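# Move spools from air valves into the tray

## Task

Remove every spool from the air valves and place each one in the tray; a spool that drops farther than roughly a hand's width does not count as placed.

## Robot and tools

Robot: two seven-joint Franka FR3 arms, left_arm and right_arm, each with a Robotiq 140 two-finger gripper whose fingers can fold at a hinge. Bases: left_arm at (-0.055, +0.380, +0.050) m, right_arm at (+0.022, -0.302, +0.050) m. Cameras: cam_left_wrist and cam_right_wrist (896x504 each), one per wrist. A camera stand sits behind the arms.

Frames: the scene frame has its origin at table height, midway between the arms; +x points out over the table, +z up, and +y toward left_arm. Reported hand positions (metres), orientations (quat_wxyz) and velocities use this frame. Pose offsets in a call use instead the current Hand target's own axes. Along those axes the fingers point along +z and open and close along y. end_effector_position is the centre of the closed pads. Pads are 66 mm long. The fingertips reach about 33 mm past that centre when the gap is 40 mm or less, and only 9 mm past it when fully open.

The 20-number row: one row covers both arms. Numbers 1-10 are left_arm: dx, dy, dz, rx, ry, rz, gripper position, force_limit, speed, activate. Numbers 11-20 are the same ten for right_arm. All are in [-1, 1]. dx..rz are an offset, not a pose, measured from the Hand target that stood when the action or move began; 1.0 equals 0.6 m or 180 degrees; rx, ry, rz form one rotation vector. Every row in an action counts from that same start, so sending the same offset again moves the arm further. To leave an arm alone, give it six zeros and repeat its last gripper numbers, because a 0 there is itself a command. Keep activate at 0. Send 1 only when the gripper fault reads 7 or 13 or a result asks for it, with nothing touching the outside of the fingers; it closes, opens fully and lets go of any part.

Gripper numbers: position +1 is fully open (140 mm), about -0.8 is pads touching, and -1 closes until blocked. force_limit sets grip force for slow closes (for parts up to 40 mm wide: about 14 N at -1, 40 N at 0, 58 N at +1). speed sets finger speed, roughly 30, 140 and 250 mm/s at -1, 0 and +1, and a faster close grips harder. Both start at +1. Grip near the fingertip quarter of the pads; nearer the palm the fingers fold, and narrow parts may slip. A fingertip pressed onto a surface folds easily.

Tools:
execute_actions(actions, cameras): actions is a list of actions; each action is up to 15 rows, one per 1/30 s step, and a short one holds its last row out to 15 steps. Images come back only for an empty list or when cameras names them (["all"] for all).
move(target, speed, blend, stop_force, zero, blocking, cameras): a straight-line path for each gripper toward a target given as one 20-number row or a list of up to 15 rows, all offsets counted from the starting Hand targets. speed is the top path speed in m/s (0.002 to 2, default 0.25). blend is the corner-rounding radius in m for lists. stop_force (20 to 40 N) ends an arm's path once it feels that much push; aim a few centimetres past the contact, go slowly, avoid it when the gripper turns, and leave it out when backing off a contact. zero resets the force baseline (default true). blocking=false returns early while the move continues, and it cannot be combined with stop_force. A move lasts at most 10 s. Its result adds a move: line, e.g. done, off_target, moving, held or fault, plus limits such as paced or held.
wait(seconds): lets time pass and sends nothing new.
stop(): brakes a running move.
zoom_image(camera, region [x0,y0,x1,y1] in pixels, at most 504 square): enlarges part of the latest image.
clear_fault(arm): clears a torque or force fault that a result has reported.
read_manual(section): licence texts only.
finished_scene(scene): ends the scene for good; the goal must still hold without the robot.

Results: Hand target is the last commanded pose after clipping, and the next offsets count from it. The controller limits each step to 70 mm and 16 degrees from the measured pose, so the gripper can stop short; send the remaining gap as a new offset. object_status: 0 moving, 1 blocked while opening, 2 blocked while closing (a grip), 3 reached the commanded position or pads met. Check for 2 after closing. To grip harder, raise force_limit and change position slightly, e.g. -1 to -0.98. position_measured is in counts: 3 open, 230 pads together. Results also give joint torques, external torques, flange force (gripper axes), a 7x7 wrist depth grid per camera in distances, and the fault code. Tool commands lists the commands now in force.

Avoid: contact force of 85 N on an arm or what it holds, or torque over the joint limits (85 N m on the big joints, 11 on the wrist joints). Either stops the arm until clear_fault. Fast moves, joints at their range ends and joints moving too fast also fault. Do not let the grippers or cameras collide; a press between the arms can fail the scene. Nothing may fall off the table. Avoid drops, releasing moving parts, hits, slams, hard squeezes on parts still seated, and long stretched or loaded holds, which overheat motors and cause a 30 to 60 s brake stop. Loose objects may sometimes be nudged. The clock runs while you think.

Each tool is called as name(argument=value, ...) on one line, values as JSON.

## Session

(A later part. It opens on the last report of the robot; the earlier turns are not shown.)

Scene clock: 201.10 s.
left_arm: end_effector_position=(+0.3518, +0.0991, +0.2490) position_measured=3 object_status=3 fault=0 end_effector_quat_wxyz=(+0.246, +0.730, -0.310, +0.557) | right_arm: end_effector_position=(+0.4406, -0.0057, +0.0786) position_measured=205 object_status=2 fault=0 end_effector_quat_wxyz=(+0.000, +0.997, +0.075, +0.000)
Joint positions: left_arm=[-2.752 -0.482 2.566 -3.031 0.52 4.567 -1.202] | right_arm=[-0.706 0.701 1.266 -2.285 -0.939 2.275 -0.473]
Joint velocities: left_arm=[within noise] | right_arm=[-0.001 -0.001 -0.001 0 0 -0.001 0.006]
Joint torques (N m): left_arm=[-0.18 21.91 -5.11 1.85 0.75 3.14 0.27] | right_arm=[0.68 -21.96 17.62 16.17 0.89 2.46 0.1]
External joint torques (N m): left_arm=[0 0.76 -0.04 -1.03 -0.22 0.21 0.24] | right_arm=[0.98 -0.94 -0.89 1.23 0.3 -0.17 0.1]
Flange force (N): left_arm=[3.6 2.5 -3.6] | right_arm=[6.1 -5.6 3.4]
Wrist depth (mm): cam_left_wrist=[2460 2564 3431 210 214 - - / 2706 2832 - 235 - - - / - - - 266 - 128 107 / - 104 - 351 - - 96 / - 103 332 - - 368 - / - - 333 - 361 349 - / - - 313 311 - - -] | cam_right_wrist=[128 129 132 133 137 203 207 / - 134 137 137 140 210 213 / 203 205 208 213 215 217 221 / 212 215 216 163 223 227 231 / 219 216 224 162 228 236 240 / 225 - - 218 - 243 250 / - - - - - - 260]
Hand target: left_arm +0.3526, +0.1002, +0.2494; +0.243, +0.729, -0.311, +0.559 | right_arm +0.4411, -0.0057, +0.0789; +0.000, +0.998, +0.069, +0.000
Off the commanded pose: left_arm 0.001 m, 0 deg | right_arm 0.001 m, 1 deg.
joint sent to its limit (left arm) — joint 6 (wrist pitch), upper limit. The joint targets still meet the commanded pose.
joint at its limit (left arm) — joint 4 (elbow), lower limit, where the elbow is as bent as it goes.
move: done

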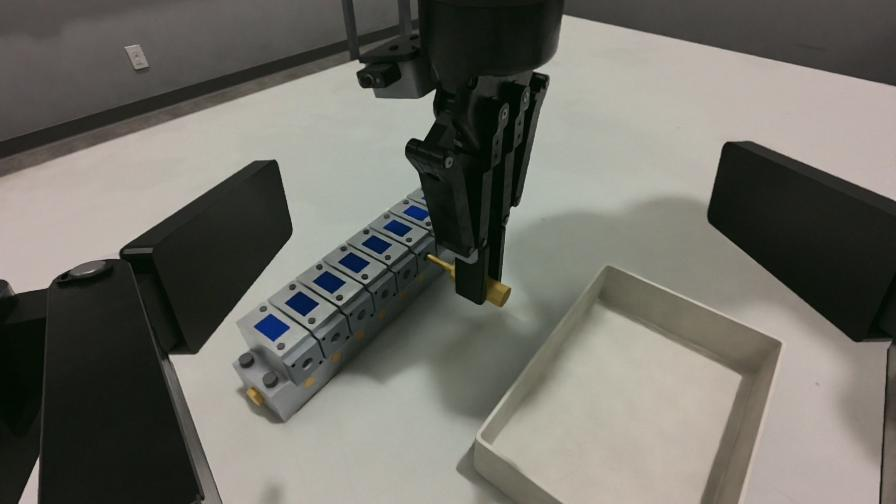

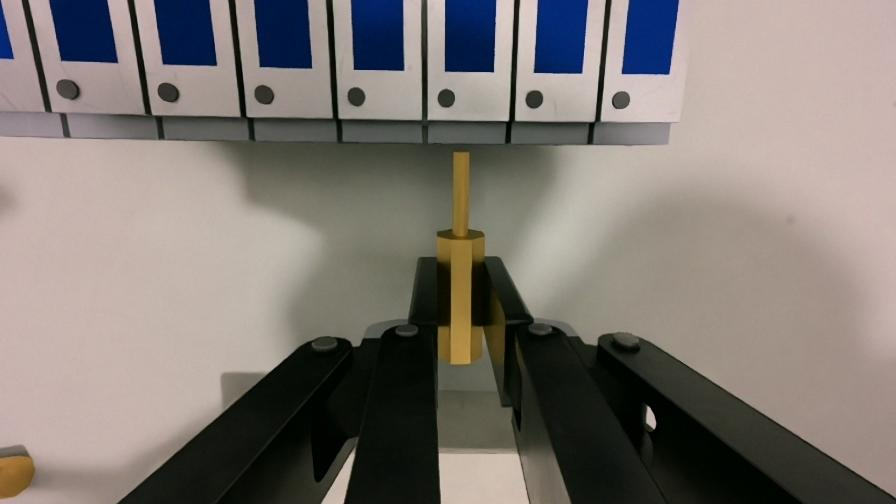

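move(target=[[0,0,0,0,0,0,1,1,1,0,0.0,0.0025,0,0,0,0,-1,0,-1,0],[0,0,0,0,0,0,1,1,1,0,0.06,0.0025,0,0,0,0,-1,0,-1,0]], speed=0.04, stop_force=40, cameras=["cam_right_wrist"])

Scene clock: 207.13 s.
left_arm: end_effector_position=(+0.3518, +0.0991, +0.2490) position_measured=3 object_status=3 fault=0 end_effector_quat_wxyz=(+0.246, +0.730, -0.310, +0.557) | right_arm: end_effector_position=(+0.4711, -0.0018, +0.0774) position_measured=205 object_status=2 fault=0 end_effector_quat_wxyz=(+0.001, +0.998, +0.067, -0.005)
Joint positions: left_arm=[-2.752 -0.482 2.566 -3.031 0.52 4.567 -1.202] | right_arm=[-0.644 0.755 1.215 -2.177 -0.936 2.223 -0.503]
Joint torques (N m): left_arm=[-0.2 21.91 -5.15 1.86 0.76 3.15 0.26] | right_arm=[-0.65 -26.53 18.66 19.17 -0.47 2.97 -0.21]
External joint torques (N m): left_arm=[-0.02 0.79 -0.09 -0.97 -0.21 0.22 0.23] | right_arm=[-0.17 -1.86 -1.26 4.16 -1.09 0.37 -0.21]
Flange force (N): left_arm=[3.8 2.5 -3.4] | right_arm=[12.3 -5.2 3.5]
Wrist depth (mm): cam_left_wrist=[- 2537 2564 227 - - - / 2175 2342 - 267 - - - / - - - 300 - 128 106 / - 104 - 358 - - 96 / - 96 332 - - - - / - - - 356 - - - / - - - 299 - 308 -] | cam_right_wrist=[- 189 192 192 135 202 204 / 132 130 134 136 139 209 211 / - 138 140 142 144 215 222 / 211 213 216 159 223 227 231 / 218 217 223 162 228 237 240 / 227 230 - 237 - 242 244 / 233 - - - - - -]
Hand target: left_arm +0.3526, +0.1002, +0.2494; +0.243, +0.729, -0.311, +0.559 | right_arm +0.4770, -0.0023, +0.0789; +0.000, +0.998, +0.069, +0.000
Off the commanded pose: left_arm 0.001 m, 0 deg | right_arm 0.006 m, 1 deg.
joint sent to its limit (left arm) — joint 6 (wrist pitch), upper limit. The joint targets still meet the commanded pose.
joint at its limit (left arm) — joint 4 (elbow), lower limit, where the elbow is as bent as it goes.
move: off_target (right_arm)

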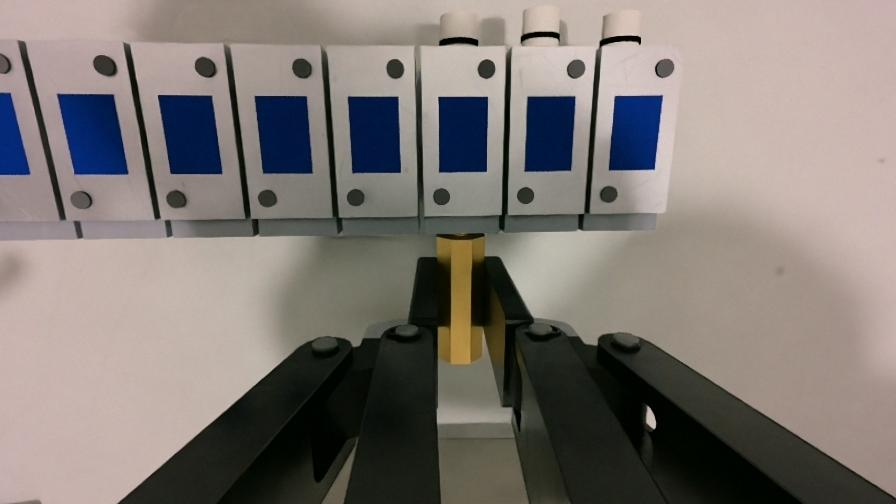

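move(target=[[0,0,0,0,0,0,1,1,1,0,-0.0605,0,0,0,0,0,-1,0,-1,0],[0,0,0,0,0,0,1,1,1,0,-0.0605,-0.0458,0,0,0,0,-1,0,-1,0]], speed=0.1, cameras=["all"])

zoom_image(camera="cam_left_wrist", region=[360, 210, 460, 285])

zoom_image(camera="cam_right_wrist", region=[360, 60, 560, 185])

Scene clock: 212.17 s.
left_arm: end_effector_position=(+0.3518, +0.0991, +0.2490) position_measured=3 object_status=3 fault=0 end_effector_quat_wxyz=(+0.246, +0.730, -0.310, +0.557) | right_arm: end_effector_position=(+0.4369, +0.0201, +0.0787) position_measured=205 object_status=2 fault=0 end_effector_quat_wxyz=(+0.000, +0.997, +0.075, +0.001)
Joint positions: left_arm=[-2.752 -0.482 2.566 -3.031 0.52 4.567 -1.202] | right_arm=[-0.619 0.709 1.237 -2.243 -0.929 2.266 -0.44]
Joint velocities: left_arm=[within noise] | right_arm=[0 0 0.001 0 0.001 0 0.007]
Joint torques (N m): left_arm=[-0.21 21.91 -5.17 1.81 0.75 3.15 0.28] | right_arm=[0.68 -23.4 17.84 16.35 0.89 2.35 0.07]
External joint torques (N m): left_arm=[-0.05 0.73 -0.12 -1.11 -0.21 0.22 0.25] | right_arm=[1.1 -0.93 -0.9 1.18 0.3 -0.27 0.06]
Flange force (N): left_arm=[3.5 2.9 -3.6] | right_arm=[5.9 -6.0 3.1]
Wrist depth (mm): cam_left_wrist=[1933 - - 189 2619 - - / 2194 2342 - 220 - - - / 2156 - - 251 - 127 106 / - 104 - 293 - - 96 / - 96 - - - 360 - / - - - - 337 354 - / - - 312 308 - - -] | cam_right_wrist=[129 131 133 134 135 138 207 / 133 135 136 139 141 142 213 / - 207 210 211 216 220 222 / 211 214 218 163 224 227 - / 221 223 225 162 230 237 241 / 228 228 - 220 - 242 250 / 233 - - - - - -]
Hand target: left_arm +0.3526, +0.1002, +0.2494; +0.243, +0.729, -0.311, +0.559 | right_arm +0.4372, +0.0200, +0.0789; +0.000, +0.998, +0.069, +0.000
Off the commanded pose: left_arm 0.001 m, 0 deg | right_arm 0.000 m, 1 deg.
joint sent to its limit (left arm) — joint 6 (wrist pitch), upper limit. The joint targets still meet the commanded pose.
joint at its limit (left arm) — joint 4 (elbow), lower limit, where the elbow is as bent as it goes.
move: done

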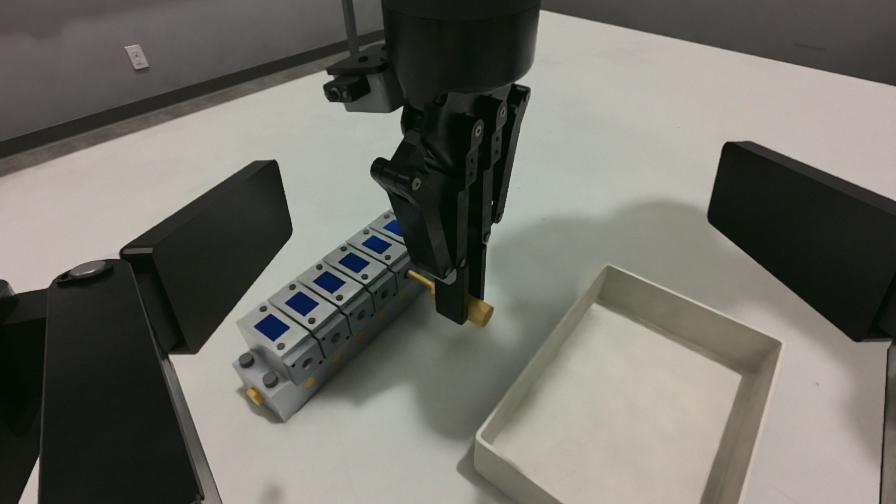

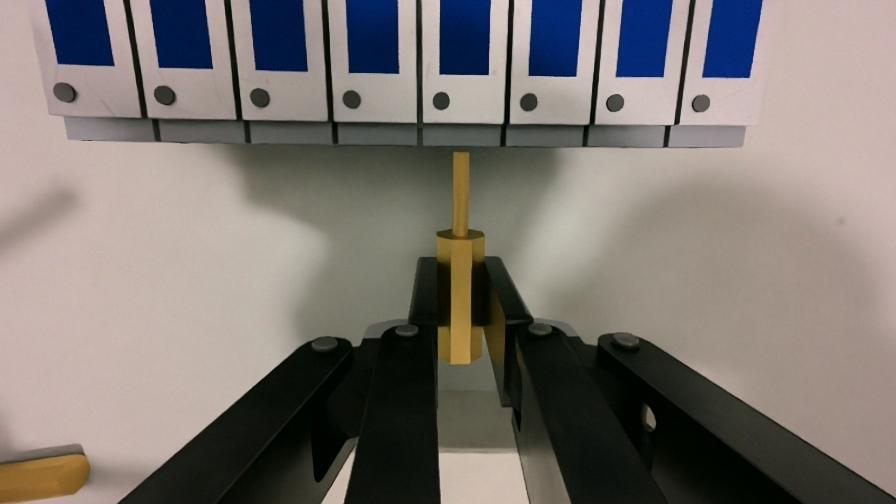

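Scaled by 5.040 from the camera's image (finer frame: 1280x720).

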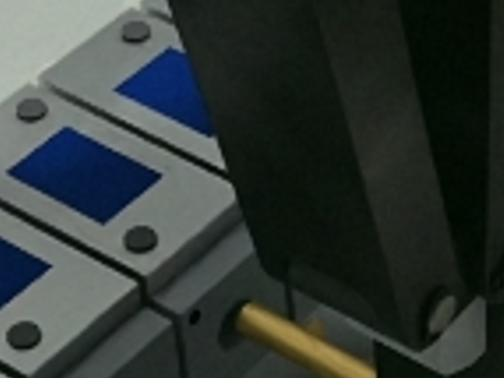

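Scaled by 2.520 from the camera's image (finer frame: 1280x720).

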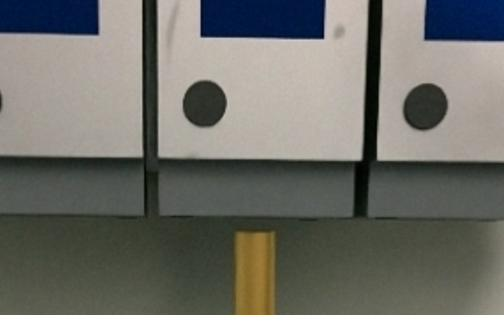

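move(target=[0,0,0,0,0,0,1,1,1,0,0.0598,0,0,0,0,0,-1,0,-1,0], speed=0.04, stop_force=40, cameras=["cam_right_wrist"])

move(target=[[0,0,0,0,0,0,1,1,1,0,-0.0605,0,0,0,0,0,-1,0,-1,0],[0.214,-0.527,-0.488,0.163,-0.394,-0.2125,1,1,1,0,-0.0605,-0.0458,0,0,0,0,-1,0,-1,0]], speed=[0.1,0.25], cameras=["all"])

zoom_image(camera="cam_right_wrist", region=[360, 60, 560, 185])

Scene clock: 219.67 s.
left_arm: end_effector_position=(+0.3518, +0.0991, +0.2490) position_measured=3 object_status=3 fault=0 end_effector_quat_wxyz=(+0.246, +0.730, -0.310, +0.557) | right_arm: end_effector_position=(+0.4684, +0.0257, +0.0780) position_measured=205 object_status=2 fault=0 end_effector_quat_wxyz=(+0.000, +0.998, +0.066, -0.003)
Joint positions: left_arm=[-2.752 -0.482 2.566 -3.031 0.52 4.567 -1.202] | right_arm=[-0.559 0.762 1.187 -2.134 -0.926 2.218 -0.471]
Joint torques (N m): left_arm=[-0.22 21.89 -5.13 1.89 0.76 3.15 0.28] | right_arm=[-0.4 -28.08 18.88 18.48 -0.15 2.62 -0.28]
External joint torques (N m): left_arm=[-0.01 0.75 -0.05 -0.94 -0.21 0.22 0.25] | right_arm=[0.19 -1.83 -1.26 3.09 -0.76 -0.01 -0.28]
Flange force (N): left_arm=[3.4 2.4 -3.3] | right_arm=[9.8 -5.1 2.4]
Wrist depth (mm): cam_left_wrist=[- 2320 215 207 - - - / 1542 2342 237 255 - - - / - - - 297 - 128 106 / - 104 367 334 441 - 96 / - 103 340 - - - - / - - 358 - 343 347 - / - - - - - 309 -] | cam_right_wrist=[189 191 194 195 197 200 206 / 132 - 135 138 140 141 214 / 138 139 141 144 145 148 221 / 212 215 218 157 227 227 230 / 218 222 223 162 229 236 242 / 228 229 - 237 - 243 250 / 234 - - - - - 260]
Hand target: left_arm +0.3526, +0.1002, +0.2494; +0.243, +0.729, -0.311, +0.559 | right_arm +0.4728, +0.0249, +0.0789; +0.000, +0.998, +0.069, +0.000
Off the commanded pose: left_arm 0.001 m, 0 deg | right_arm 0.005 m, 0 deg.
joint sent to its limit (left arm) — joint 6 (wrist pitch), upper limit. The joint targets still meet the commanded pose.
joint at its limit (left arm) — joint 4 (elbow), lower limit, where the elbow is as bent as it goes.
move: off_target (right_arm)

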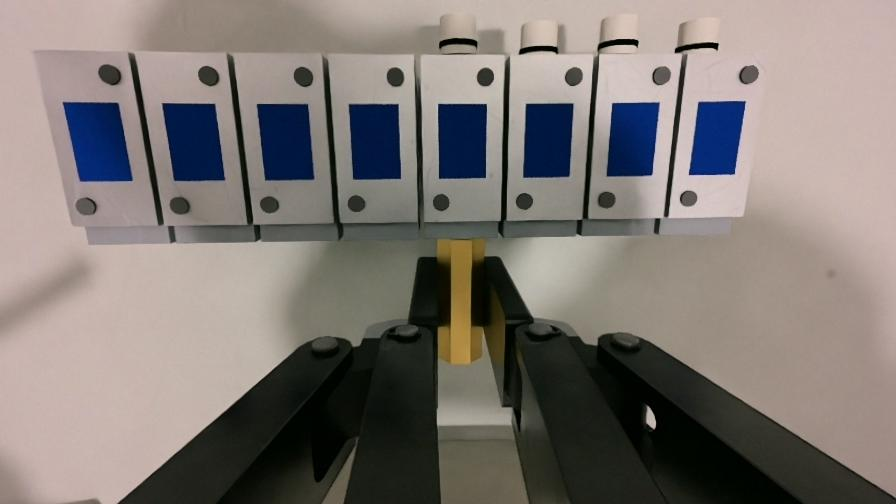

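Scene clock: 224.23 s.
left_arm: end_effector_position=(+0.4114, +0.5007, +0.4465) position_measured=3 object_status=3 fault=0 end_effector_quat_wxyz=(-0.098, +0.932, -0.234, +0.261) | right_arm: end_effector_position=(+0.4333, +0.0469, +0.0791) position_measured=205 object_status=2 fault=0 end_effector_quat_wxyz=(+0.000, +0.997, +0.074, +0.002)
Joint positions: left_arm=[-1.066 0.844 2.221 -2.038 1.992 4.567 -2.978] | right_arm=[-0.523 0.711 1.199 -2.197 -0.911 2.261 -0.411]
Joint velocities: left_arm=[0.001 0 -0.001 0 0.004 0.001 -0.003] | right_arm=[within noise]
Joint torques (N m): left_arm=[0.83 -12.92 17.02 14.89 -2.02 1.82 -0.21] | right_arm=[0.68 -25.19 17.97 16.68 0.9 2.37 0.14]
External joint torques (N m): left_arm=[0.99 0.44 -0.38 -0.01 0.23 0.28 -0.19] | right_arm=[1.07 -1.02 -0.89 1.19 0.31 -0.26 0.14]
Flange force (N): left_arm=[1.9 -2.8 0.3] | right_arm=[5.3 -6.0 2.5]
Wrist depth (mm): cam_left_wrist=[1980 1831 - - 550 - - / 1845 1715 - - 572 - - / 1964 1752 - - - 128 113 / - 104 - - - - 96 / - 103 - - - - - / - 1680 1542 - - - - / - 1582 1551 - - - -] | cam_right_wrist=[192 131 134 134 137 138 206 / 200 136 138 140 142 143 152 / 206 208 210 213 215 220 224 / 212 216 218 218 225 229 232 / 220 223 228 162 229 237 241 / 228 229 - 209 - 88 252 / 233 - - - - - 260]
Hand target: left_arm +0.4107, +0.5002, +0.4465; -0.061, +0.973, -0.152, +0.164 | right_arm +0.4330, +0.0471, +0.0790; +0.000, +0.998, +0.069, +0.000
Off the commanded pose: left_arm 0.001 m, 42 deg; orientation clipped | right_arm 0.000 m, 1 deg.
joint sent to its limit (left arm) — joint 6 (wrist pitch), upper limit; joint 7 (wrist roll), lower limit. The joint targets are off in orientation, not in position.
move: off_target (left_arm); limits=paced

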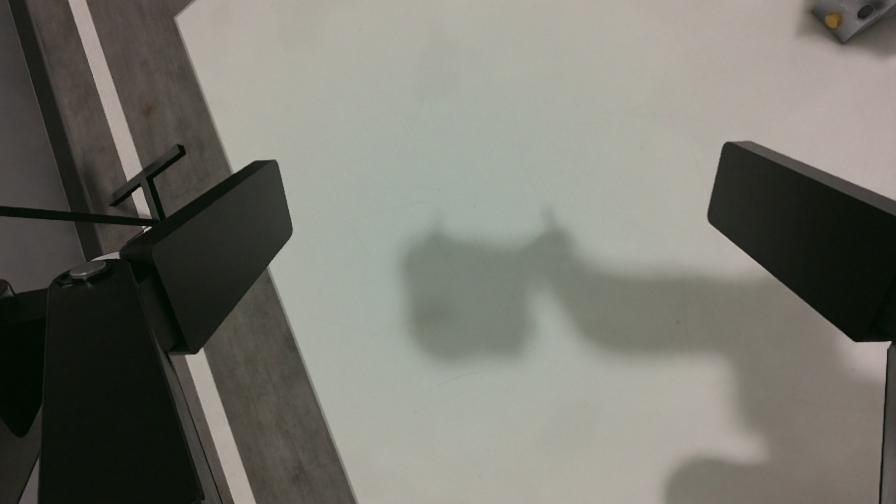

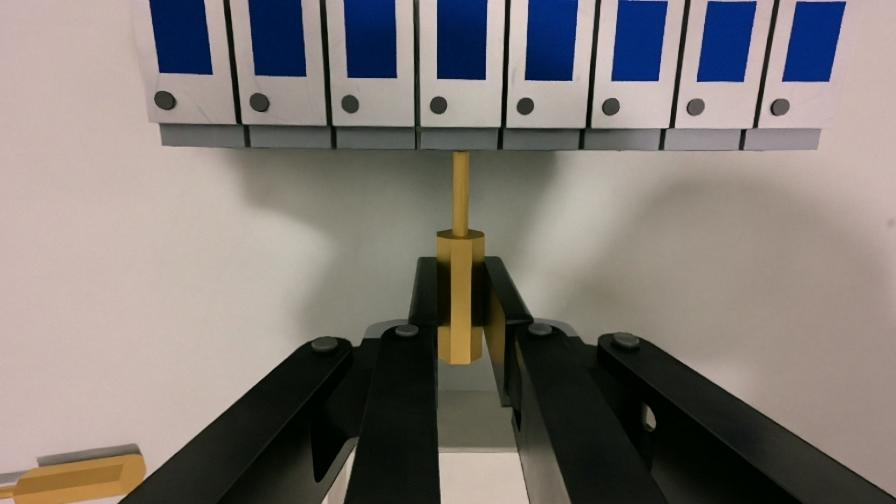

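Scaled by 2.520 from the camera's image (finer frame: 1280x720).

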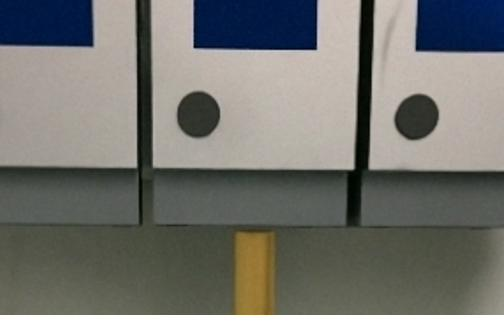

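move(target=[[0,0,0,0,0,0,1,1,1,0,0,-0.0012,0.0007,0,0,0,-1,0,-1,0],[0,0,0,0,0,0,1,1,1,0,0.0575,-0.0012,0.0007,0,0,0,-1,0,-1,0]], speed=0.04, stop_force=40, cameras=["cam_right_wrist"])

move(target=[[0,0,0,0,0,0,1,1,1,0,-0.061,0,0,0,0,0,-1,0,-1,0],[0,0,0,0,0,0,1,1,1,0,-0.061,-0.0465,0,0,0,0,-1,0,-1,0]], speed=[0.1,0.1], cameras=["cam_right_wrist"])

zoom_image(camera="cam_right_wrist", region=[360, 60, 560, 185])

Scene clock: 229.30 s.
left_arm: end_effector_position=(+0.4113, +0.5007, +0.4465) position_measured=3 object_status=3 fault=0 end_effector_quat_wxyz=(-0.098, +0.932, -0.233, +0.260) | right_arm: end_effector_position=(+0.4629, +0.0531, +0.0776) position_measured=205 object_status=2 fault=0 end_effector_quat_wxyz=(+0.000, +0.998, +0.066, -0.003)
Joint positions: left_arm=[-1.066 0.844 2.221 -2.038 1.993 4.567 -2.979] | right_arm=[-0.469 0.766 1.154 -2.09 -0.908 2.214 -0.443]
Joint torques (N m): left_arm=[0.79 -12.96 17.04 15 -2.04 1.85 -0.2] | right_arm=[-0.22 -29.7 19 18.62 -0.06 2.65 -0.25]
External joint torques (N m): left_arm=[0.99 0.39 -0.42 0.04 0.21 0.29 -0.19] | right_arm=[0.23 -1.85 -1.24 3.04 -0.67 0.02 -0.25]
Flange force (N): left_arm=[2.1 -3.2 0.3] | right_arm=[9.3 -5.5 2.0]
Wrist depth (mm): cam_left_wrist=[1918 1933 - - - - - / 1933 1818 - - - - - / 2064 1740 - - - 128 113 / - 104 - - - - 96 / - 104 - - 555 546 - / - 1657 1646 - - - - / - 1592 1532 596 - - -] | cam_right_wrist=[190 191 194 195 147 201 203 / 197 134 135 139 140 141 145 / 204 139 142 143 146 148 219 / 211 214 217 159 224 225 231 / 220 224 224 162 230 239 241 / 228 228 - 238 - 88 244 / 235 - - - - - -]
Hand target: left_arm +0.4107, +0.5002, +0.4465; -0.061, +0.973, -0.152, +0.164 | right_arm +0.4671, +0.0526, +0.0785; +0.000, +0.998, +0.069, +0.000
Off the commanded pose: left_arm 0.001 m, 16 deg | right_arm 0.004 m, 1 deg.
joint sent to its limit (left arm) — joint 6 (wrist pitch), upper limit; joint 7 (wrist roll), lower limit. The joint targets are off in orientation, not in position.
move: off_target (right_arm)

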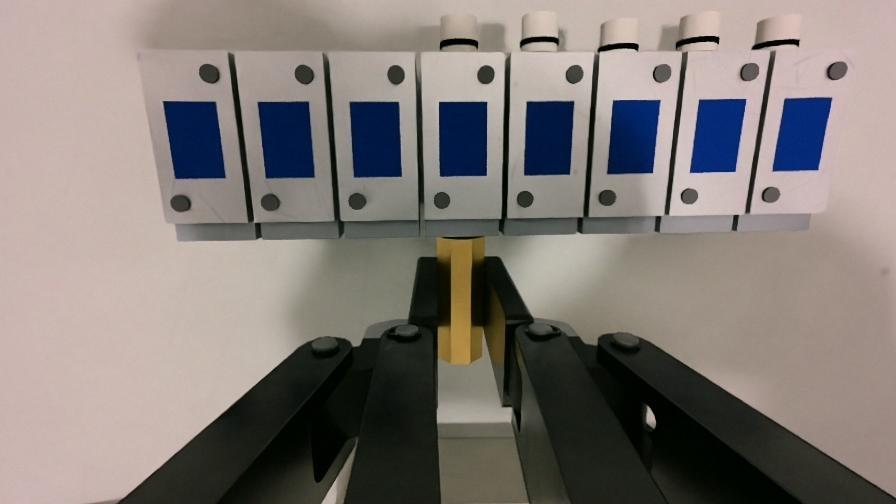

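Scene clock: 231.03 s.
left_arm: end_effector_position=(+0.4113, +0.5007, +0.4465) position_measured=3 object_status=3 fault=0 end_effector_quat_wxyz=(-0.098, +0.932, -0.233, +0.260) | right_arm: end_effector_position=(+0.4269, +0.0753, +0.0784) position_measured=205 object_status=2 fault=0 end_effector_quat_wxyz=(+0.000, +0.997, +0.075, +0.001)
Joint positions: left_arm=[-1.066 0.844 2.221 -2.038 1.993 4.567 -2.979] | right_arm=[-0.429 0.725 1.166 -2.147 -0.901 2.25 -0.381]
Joint velocities: left_arm=[within noise] | right_arm=[0.001 0 0 -0.001 0 0 0.006]
Joint torques (N m): left_arm=[0.82 -13.01 17.01 15.02 -2.04 1.84 -0.14] | right_arm=[0.62 -27.14 18.29 16.95 0.9 2.25 0.09]
External joint torques (N m): left_arm=[0.97 0.37 -0.44 0.08 0.22 0.29 -0.12] | right_arm=[1 -1.01 -1.02 1.21 0.31 -0.39 0.09]
Flange force (N): left_arm=[2.1 -3.3 0.3] | right_arm=[5.3 -6.0 2.1]
Wrist depth (mm): cam_left_wrist=[1933 1571 - - - - - / 1903 1791 - - 555 - - / 2013 1680 - - - 128 107 / - 104 - - - - 96 / - 104 - - - - - / - 1657 1804 - - - - / - 1613 1542 - - - -] | cam_right_wrist=[193 193 133 134 137 139 141 / 199 201 137 139 143 143 146 / 205 208 - 212 217 219 224 / 213 215 218 161 225 228 231 / 220 225 224 162 230 237 - / 227 - - 216 - 230 - / - - - - - - -]
Hand target: left_arm +0.4107, +0.5002, +0.4465; -0.061, +0.973, -0.152, +0.164 | right_arm +0.4270, +0.0752, +0.0785; +0.000, +0.998, +0.069, +0.000
Off the commanded pose: left_arm 0.001 m, 16 deg | right_arm 0.000 m, 1 deg.
joint sent to its limit (left arm) — joint 6 (wrist pitch), upper limit; joint 7 (wrist roll), lower limit. The joint targets are off in orientation, not in position.
move: done

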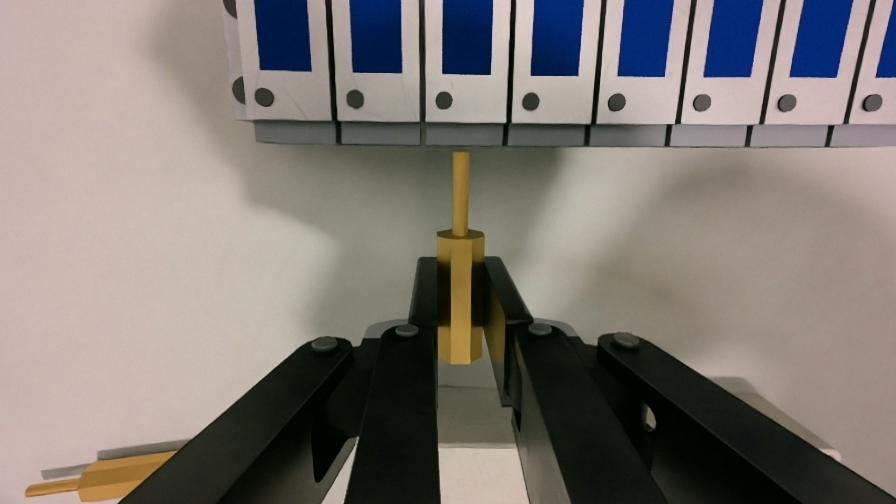

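Scaled by 2.520 from the camera's image (finer frame: 1280x720).

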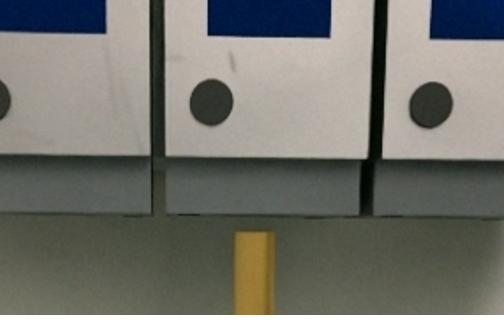

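move(target=[[0,0,0,0,0,0,1,1,1,0,0,0.0015,0,0,0,0,-1,0,-1,0],[0,0,0,0,0,0,1,1,1,0,0.0598,0.0015,0,0,0,0,-1,0,-1,0]], speed=0.04, stop_force=40, cameras=["cam_right_wrist"])

move(target=[[0,0,0,0,0,0,1,1,1,0,-0.061,0,0,0,0,0,-1,0,-1,0],[0,0,0,0,0,0,1,1,1,0,-0.061,-0.0458,0,0,0,0,-1,0,-1,0]], speed=[0.1,0.1], cameras=["cam_right_wrist"])

zoom_image(camera="cam_right_wrist", region=[360, 60, 560, 185])

Scene clock: 237.27 s.
left_arm: end_effector_position=(+0.4113, +0.5007, +0.4465) position_measured=3 object_status=3 fault=0 end_effector_quat_wxyz=(-0.098, +0.932, -0.233, +0.260) | right_arm: end_effector_position=(+0.4344, +0.0765, +0.0675) position_measured=205 object_status=2 fault=0 end_effector_quat_wxyz=(+0.009, +0.997, +0.074, -0.025)
Joint positions: left_arm=[-1.066 0.844 2.221 -2.038 1.993 4.567 -2.979] | right_arm=[-0.384 0.798 1.135 -2.063 -0.891 2.176 -0.413]
Joint torques (N m): left_arm=[0.79 -12.94 17.02 15.02 -2.05 1.82 -0.16] | right_arm=[-6.5 -38.12 19.13 30.54 -4.32 5.42 -0.24]
External joint torques (N m): left_arm=[1.07 0.36 -0.37 0.03 0.22 0.26 -0.15] | right_arm=[-6.05 -9.03 -1.68 15.43 -4.95 2.89 -0.24]
Flange force (N): left_arm=[1.9 -3.3 0.3] | right_arm=[27.1 -4.5 -4.6]
Wrist depth (mm): cam_left_wrist=[1933 1646 - - 542 - - / 1859 1888 - - - 511 - / 1845 1728 - - - 128 113 / - 105 - - - - 96 / - 104 - - 530 524 - / - 1680 1504 - 538 - - / - 1646 1582 - - 493 -] | cam_right_wrist=[179 177 118 120 123 - 127 / 184 184 124 126 127 131 133 / 191 194 199 200 205 209 213 / 200 201 206 165 214 218 224 / 209 212 215 161 221 230 234 / 218 218 - 213 - 236 245 / 225 - - - - - 259]
Hand target: left_arm +0.4107, +0.5002, +0.4465; -0.061, +0.973, -0.152, +0.164 | right_arm +0.4627, +0.0792, +0.0785; +0.000, +0.998, +0.069, +0.000
Off the commanded pose: left_arm 0.001 m, 16 deg | right_arm 0.030 m, 3 deg.
joint sent to its limit (left arm) — joint 6 (wrist pitch), upper limit; joint 7 (wrist roll), lower limit. The joint targets are off in orientation, not in position.
move: off_target (right_arm)

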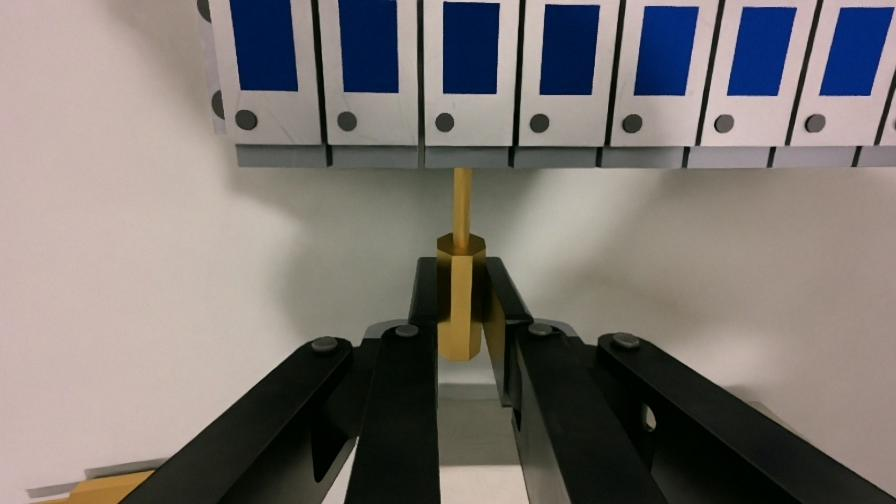

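Scene clock: 239.10 s.
left_arm: end_effector_position=(+0.4113, +0.5007, +0.4465) position_measured=3 object_status=3 fault=0 end_effector_quat_wxyz=(-0.098, +0.932, -0.233, +0.260) | right_arm: end_effector_position=(+0.4228, +0.1015, +0.0786) position_measured=205 object_status=2 fault=0 end_effector_quat_wxyz=(+0.000, +0.997, +0.075, +0.001)
Joint positions: left_arm=[-1.066 0.844 2.221 -2.038 1.993 4.567 -2.979] | right_arm=[-0.345 0.747 1.139 -2.091 -0.898 2.23 -0.352]
Joint velocities: left_arm=[within noise] | right_arm=[0 0.001 -0.002 0 0.002 -0.001 0.007]
Joint torques (N m): left_arm=[0.85 -13 16.99 14.98 -2.04 1.85 -0.12] | right_arm=[0.84 -29.08 18.78 17.04 0.91 2.25 0.09]
External joint torques (N m): left_arm=[1.07 0.35 -0.5 -0.01 0.22 0.29 -0.11] | right_arm=[1.45 -1.23 -0.79 1.21 0.31 -0.35 0.09]
Flange force (N): left_arm=[1.9 -3.5 0.6] | right_arm=[4.9 -6.9 1.6]
Wrist depth (mm): cam_left_wrist=[1949 1624 - - - - - / 1918 1715 - - - - - / 1818 1765 - - - 127 106 / - 104 - - - - 96 / - 103 - - - - - / - 1657 1561 - - - - / - 1680 1542 - - - -] | cam_right_wrist=[193 195 163 136 137 139 140 / 201 202 170 140 142 144 146 / 206 209 211 213 218 222 223 / 214 217 218 217 225 229 233 / 221 - 227 161 231 236 239 / 228 - - 215 - 228 246 / - - - - - - 207]
Hand target: left_arm +0.4107, +0.5002, +0.4465; -0.061, +0.973, -0.152, +0.164 | right_arm +0.4227, +0.1014, +0.0786; +0.000, +0.998, +0.069, +0.000
Off the commanded pose: left_arm 0.001 m, 16 deg | right_arm 0.000 m, 1 deg.
joint sent to its limit (left arm) — joint 6 (wrist pitch), upper limit; joint 7 (wrist roll), lower limit. The joint targets are off in orientation, not in position.
move: done

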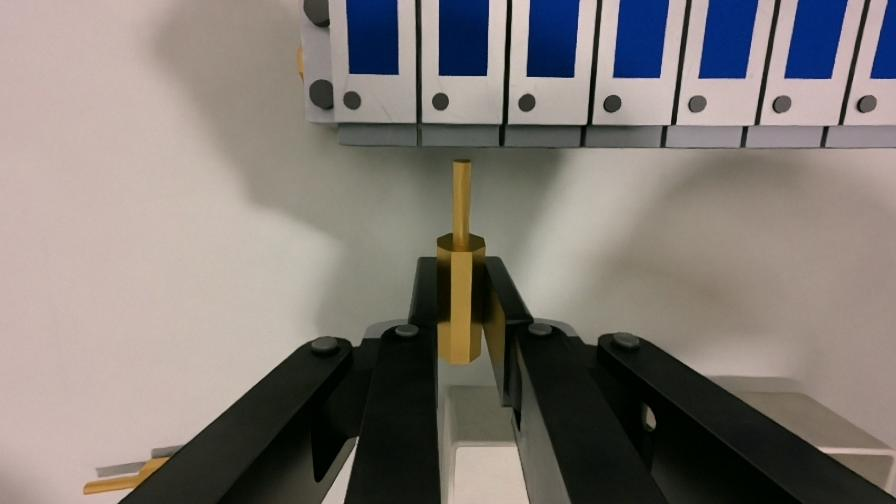

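Scaled by 2.520 from the camera's image (finer frame: 1280x720).

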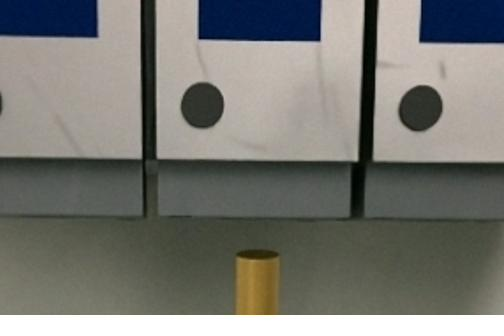

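move(target=[[0,0,0,0,0,0,1,1,1,0,-0.02,0,0.03,0,0,0,-1,0,-1,0],[0,0,0,0,0,0,1,1,1,0,-0.02,0,0.062,0,0,0,-1,0,-1,0]], speed=[0.1,0.03], cameras=["cam_right_wrist"])

zoom_image(camera="cam_right_wrist", region=[360, 130, 560, 380])

Scene clock: 247.20 s.
left_arm: end_effector_position=(+0.4113, +0.5007, +0.4465) position_measured=3 object_status=3 fault=0 end_effector_quat_wxyz=(-0.098, +0.932, -0.233, +0.260) | right_arm: end_effector_position=(+0.4093, +0.0988, +0.0410) position_measured=205 object_status=2 fault=0 end_effector_quat_wxyz=(+0.001, +0.997, +0.072, -0.002)
Joint positions: left_arm=[-1.066 0.844 2.221 -2.038 1.993 4.567 -2.979] | right_arm=[-0.283 0.767 1.048 -2.119 -0.941 2.304 -0.306]
Joint velocities: left_arm=[within noise] | right_arm=[-0.001 -0.001 -0.001 0 0 0.004 0.004]
Joint torques (N m): left_arm=[0.82 -12.98 17 14.99 -2.05 1.83 -0.16] | right_arm=[0.76 -30.72 18.24 16 0.43 2.75 0.12]
External joint torques (N m): left_arm=[1.01 0.35 -0.42 0.06 0.2 0.28 -0.15] | right_arm=[1.24 -1.23 -0.94 1.32 -0.13 0.15 0.12]
Flange force (N): left_arm=[2.1 -3.3 0.3] | right_arm=[3.5 -5.6 3.4]
Wrist depth (mm): cam_left_wrist=[1949 1831 658 - - - - / 1859 1752 - - - - - / 1831 1657 - - - 128 107 / 1668 104 694 638 - 518 96 / - 104 1459 - - 503 - / - 1646 1613 - - - - / - 1635 1542 - 570 493 -] | cam_right_wrist=[160 161 99 - 102 103 105 / 165 166 169 171 174 176 178 / 170 172 175 176 179 182 184 / 177 179 180 181 188 191 193 / - 185 185 163 191 196 200 / 191 190 - 196 - 202 206 / 195 - - - - - 177]
Hand target: left_arm +0.4107, +0.5002, +0.4465; -0.061, +0.973, -0.152, +0.164 | right_arm +0.4108, +0.0998, +0.0414; +0.000, +0.998, +0.069, +0.000
Off the commanded pose: left_arm 0.001 m, 16 deg | right_arm 0.002 m, 0 deg.
joint sent to its limit (left arm) — joint 6 (wrist pitch), upper limit; joint 7 (wrist roll), lower limit. The joint targets are off in orientation, not in position.
move: done

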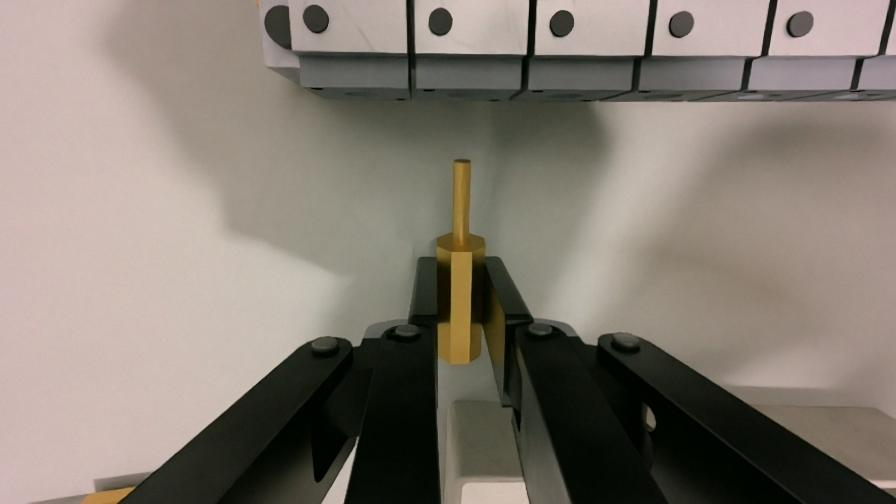

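Scaled by 2.016 from the camera's image (finer frame: 1280x720).

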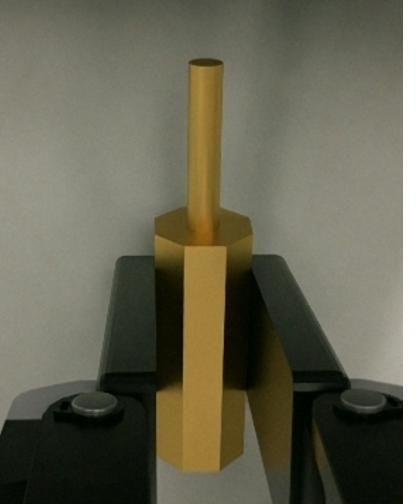

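move(target=[[0,0,0,0,0,0,1,1,1,0,0,0,0,0,0,0,-0.4,0,-1,0],[0,0,0,0,0,0,1,1,1,0,0,0,0.005,0,0,0,-0.4,0,-1,0]], speed=0.05, cameras=["cam_right_wrist"])

Scene clock: 250.13 s.
left_arm: end_effector_position=(+0.4113, +0.5007, +0.4465) position_measured=3 object_status=3 fault=0 end_effector_quat_wxyz=(-0.098, +0.932, -0.233, +0.260) | right_arm: end_effector_position=(+0.4098, +0.0993, +0.0386) position_measured=179 object_status=3 fault=0 end_effector_quat_wxyz=(+0.000, +0.997, +0.072, -0.001)
Joint positions: left_arm=[-1.066 0.844 2.221 -2.038 1.993 4.567 -2.979] | right_arm=[-0.275 0.767 1.038 -2.118 -0.942 2.311 -0.304]
Joint velocities: left_arm=[within noise] | right_arm=[0.002 0 -0.002 -0.002 0 0.004 0.001]
Joint torques (N m): left_arm=[0.76 -13.01 16.94 14.99 -2.04 1.85 -0.2] | right_arm=[0.81 -30.6 17.73 15.6 0.51 2.56 0.12]
External joint torques (N m): left_arm=[0.93 0.39 -0.6 0.02 0.22 0.29 -0.18] | right_arm=[1.45 -0.85 -1.26 0.82 -0.05 -0.05 0.12]
Flange force (N): left_arm=[2.3 -3.3 0.7] | right_arm=[3.2 -5.8 4.5]
Wrist depth (mm): cam_left_wrist=[1888 1703 736 - 537 502 465 / 1949 1728 - - - 501 482 / 1831 1715 - - - 128 112 / - 104 - - - - 96 / - 104 - - - - - / - 1657 1513 - - - - / - 1624 1551 - - - -] | cam_right_wrist=[158 159 97 99 100 101 103 / 163 160 168 169 172 174 176 / 168 171 173 174 178 181 182 / 174 176 179 178 183 187 190 / 181 182 183 171 188 189 - / 187 79 - 195 - 88 204 / - - - 174 - - -]
Hand target: left_arm +0.4107, +0.5002, +0.4465; -0.061, +0.973, -0.152, +0.164 | right_arm +0.4108, +0.0998, +0.0384; +0.000, +0.998, +0.069, +0.000
Off the commanded pose: left_arm 0.001 m, 16 deg | right_arm 0.001 m, 0 deg.
joint sent to its limit (left arm) — joint 6 (wrist pitch), upper limit; joint 7 (wrist roll), lower limit. The joint targets are off in orientation, not in position.
move: done

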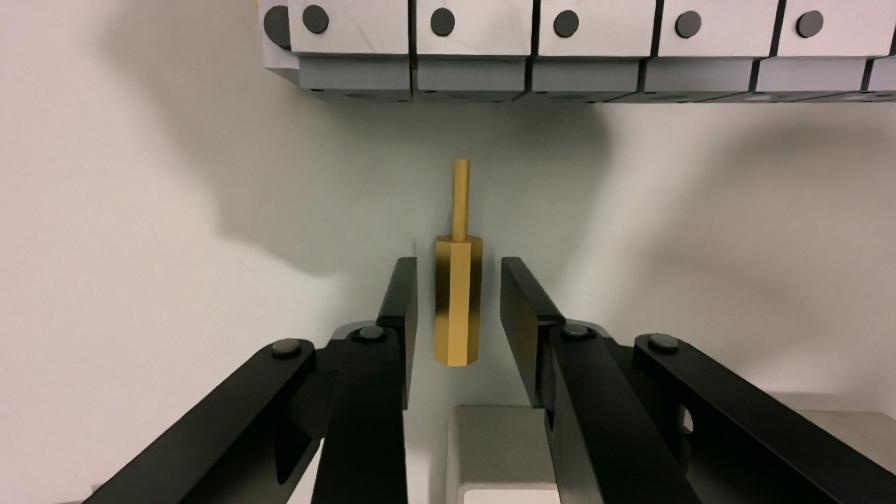

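move(target=[[0,0,0,0,0,0,1,1,1,0,-0.0035,-0.0008,0.001,0,0,0,-0.4,0.5,-1,0],[0,0,0,0,0,0,1,1,1,0,-0.0035,-0.0008,0.001,0,0,0,-1,0.5,-1,0],[0,0,0,0,0,0,1,1,1,0,-0.0035,-0.0008,-0.0655,0,0,0,-1,0.5,-1,0]], speed=0.06, cameras=["cam_right_wrist"])

Scene clock: 258.20 s.
left_arm: end_effector_position=(+0.4113, +0.5007, +0.4465) position_measured=3 object_status=3 fault=0 end_effector_quat_wxyz=(-0.098, +0.932, -0.233, +0.260) | right_arm: end_effector_position=(+0.4100, +0.1000, +0.0777) position_measured=206 object_status=2 fault=0 end_effector_quat_wxyz=(+0.000, +0.998, +0.065, +0.002)
Joint positions: left_arm=[-1.066 0.844 2.221 -2.038 1.993 4.567 -2.979] | right_arm=[-0.347 0.714 1.138 -2.131 -0.881 2.259 -0.322]
Joint velocities: left_arm=[within noise] | right_arm=[-0.001 0 0 0 0 -0.004 -0.003]
Joint torques (N m): left_arm=[0.85 -12.97 16.96 14.99 -2.04 1.84 -0.16] | right_arm=[-0.11 -27.86 18.62 16.43 0.55 2.25 -0.21]
External joint torques (N m): left_arm=[0.99 0.45 -0.55 0.11 0.21 0.28 -0.14] | right_arm=[0.35 -0.98 -0.23 0.42 -0.03 -0.37 -0.21]
Flange force (N): left_arm=[2.4 -3.5 0.5] | right_arm=[1.3 -1.3 -0.8]
Wrist depth (mm): cam_left_wrist=[1949 1703 - - - - - / 1888 1752 - - - - - / 2030 1778 - - - 127 106 / - 104 - - - - 96 / - 104 1613 - 564 - - / - 1668 1433 - - - - / - - 1680 - - - -] | cam_right_wrist=[192 195 135 133 137 139 140 / 200 201 204 207 210 159 170 / 205 208 210 213 216 219 226 / 213 216 218 217 224 228 229 / 220 222 224 126 230 236 241 / 229 - - - - 88 216 / 234 - - - - - 225]
Hand target: left_arm +0.4107, +0.5002, +0.4465; -0.061, +0.973, -0.152, +0.164 | right_arm +0.4086, +0.1000, +0.0777; +0.000, +0.998, +0.069, +0.000
Off the commanded pose: left_arm 0.001 m, 16 deg | right_arm 0.001 m, 0 deg.
joint sent to its limit (left arm) — joint 6 (wrist pitch), upper limit; joint 7 (wrist roll), lower limit. The joint targets are off in orientation, not in position.
move: done

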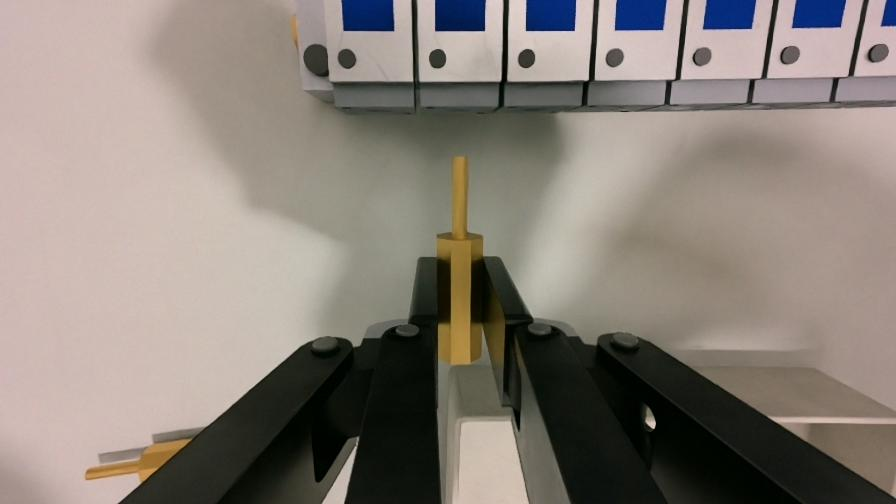

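move(target=[[0,0,0,0.0238,0.0915,0.559,1,1,1,0,0.02,0.047,-0.0015,0,0,-0.003,-1,0.5,-1,0],[-0.107,0.509,0.277,-0.0364,-0.140,-0.855,1,1,1,0,0.02,0.047,-0.0015,0,0,-0.003,-1,0.5,-1,0]], speed=0.25, blend=[0.05,0], cameras=["all"])

Scene clock: 284.63 s.
left_arm: end_effector_position=(+0.3254, +0.2419, +0.2211) position_measured=3 object_status=3 fault=0 end_effector_quat_wxyz=(+0.162, +0.372, +0.912, -0.069) | right_arm: end_effector_position=(+0.4237, +0.0737, +0.0778) position_measured=206 object_status=2 fault=0 end_effector_quat_wxyz=(-0.001, +0.998, +0.069, -0.002)
Joint positions: left_arm=[-2.482 0.196 2.495 -2.398 2.58 3.853 -0.441] | right_arm=[-0.43 0.714 1.162 -2.156 -0.885 2.258 -0.377]
Joint velocities: left_arm=[0 0 0 0 0 0 0.006] | right_arm=[within noise]
Joint torques (N m): left_arm=[-0.19 13.11 3.16 18.17 -1.82 1.79 0.25] | right_arm=[-0.02 -27.14 18.69 16.13 0.28 2.47 -0.21]
External joint torques (N m): left_arm=[-0.08 -0.62 0.04 -0.78 -0.08 -0.27 0.26] | right_arm=[0.47 -1.3 -0.17 0.33 -0.31 -0.15 -0.21]
Flange force (N): left_arm=[3.1 -0.2 2.3] | right_arm=[0.5 -0.9 -0.3]
Wrist depth (mm): cam_left_wrist=[- 309 318 314 294 - 300 / - - - - - 334 - / 412 - - - - 127 107 / - 104 477 366 - - 96 / - 96 549 326 - - - / - - - 282 651 2768 - / - - - 241 2619 3045 -] | cam_right_wrist=[190 192 133 134 136 138 139 / 199 200 144 139 141 142 144 / 205 207 210 211 215 218 224 / 213 215 218 217 223 227 231 / 221 223 224 127 114 241 239 / 231 228 - 208 - 231 249 / - - - - - - 259]
Hand target: left_arm +0.3250, +0.2425, +0.2200; +0.162, +0.376, +0.910, -0.068 | right_arm +0.4244, +0.0737, +0.0785; +0.000, +0.997, +0.073, +0.000
Off the commanded pose: left_arm 0.001 m, 1 deg | right_arm 0.001 m, 1 deg.
move: done

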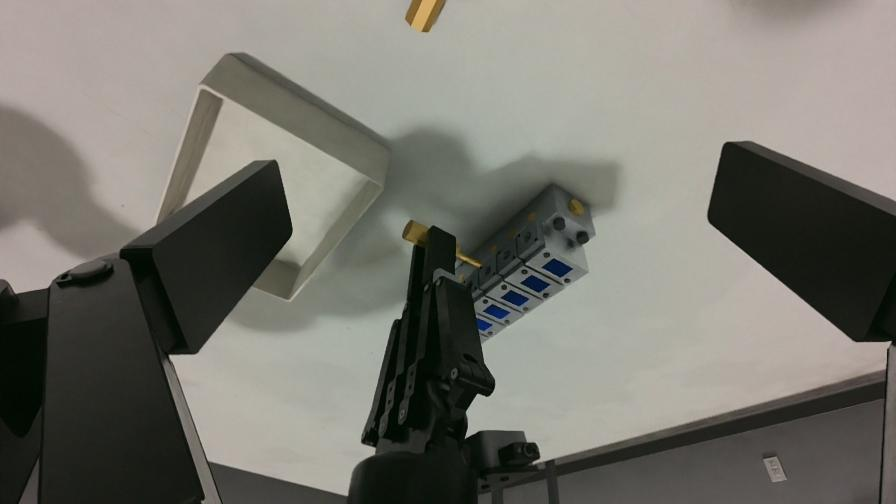

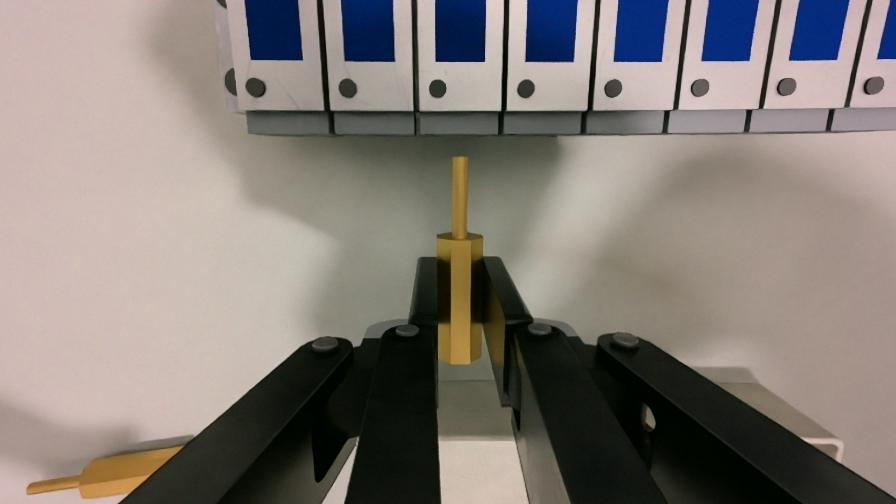

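zoom_image(camera="cam_left_wrist", region=[430, 210, 550, 300])

zoom_image(camera="cam_right_wrist", region=[360, 60, 560, 185])

Scaled by 4.200 from the camera's image (finer frame: 1280x720).

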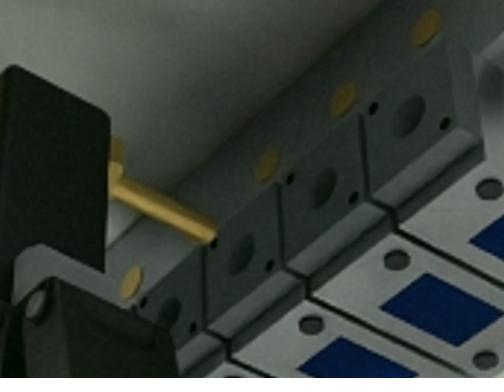

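Scaled by 2.520 from the camera's image (finer frame: 1280x720).

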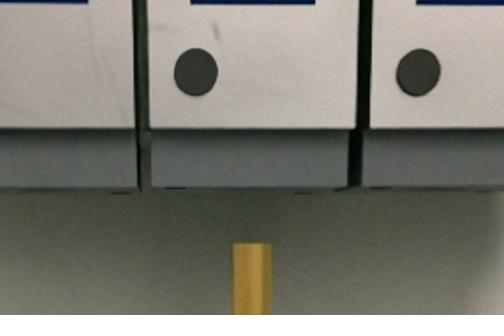

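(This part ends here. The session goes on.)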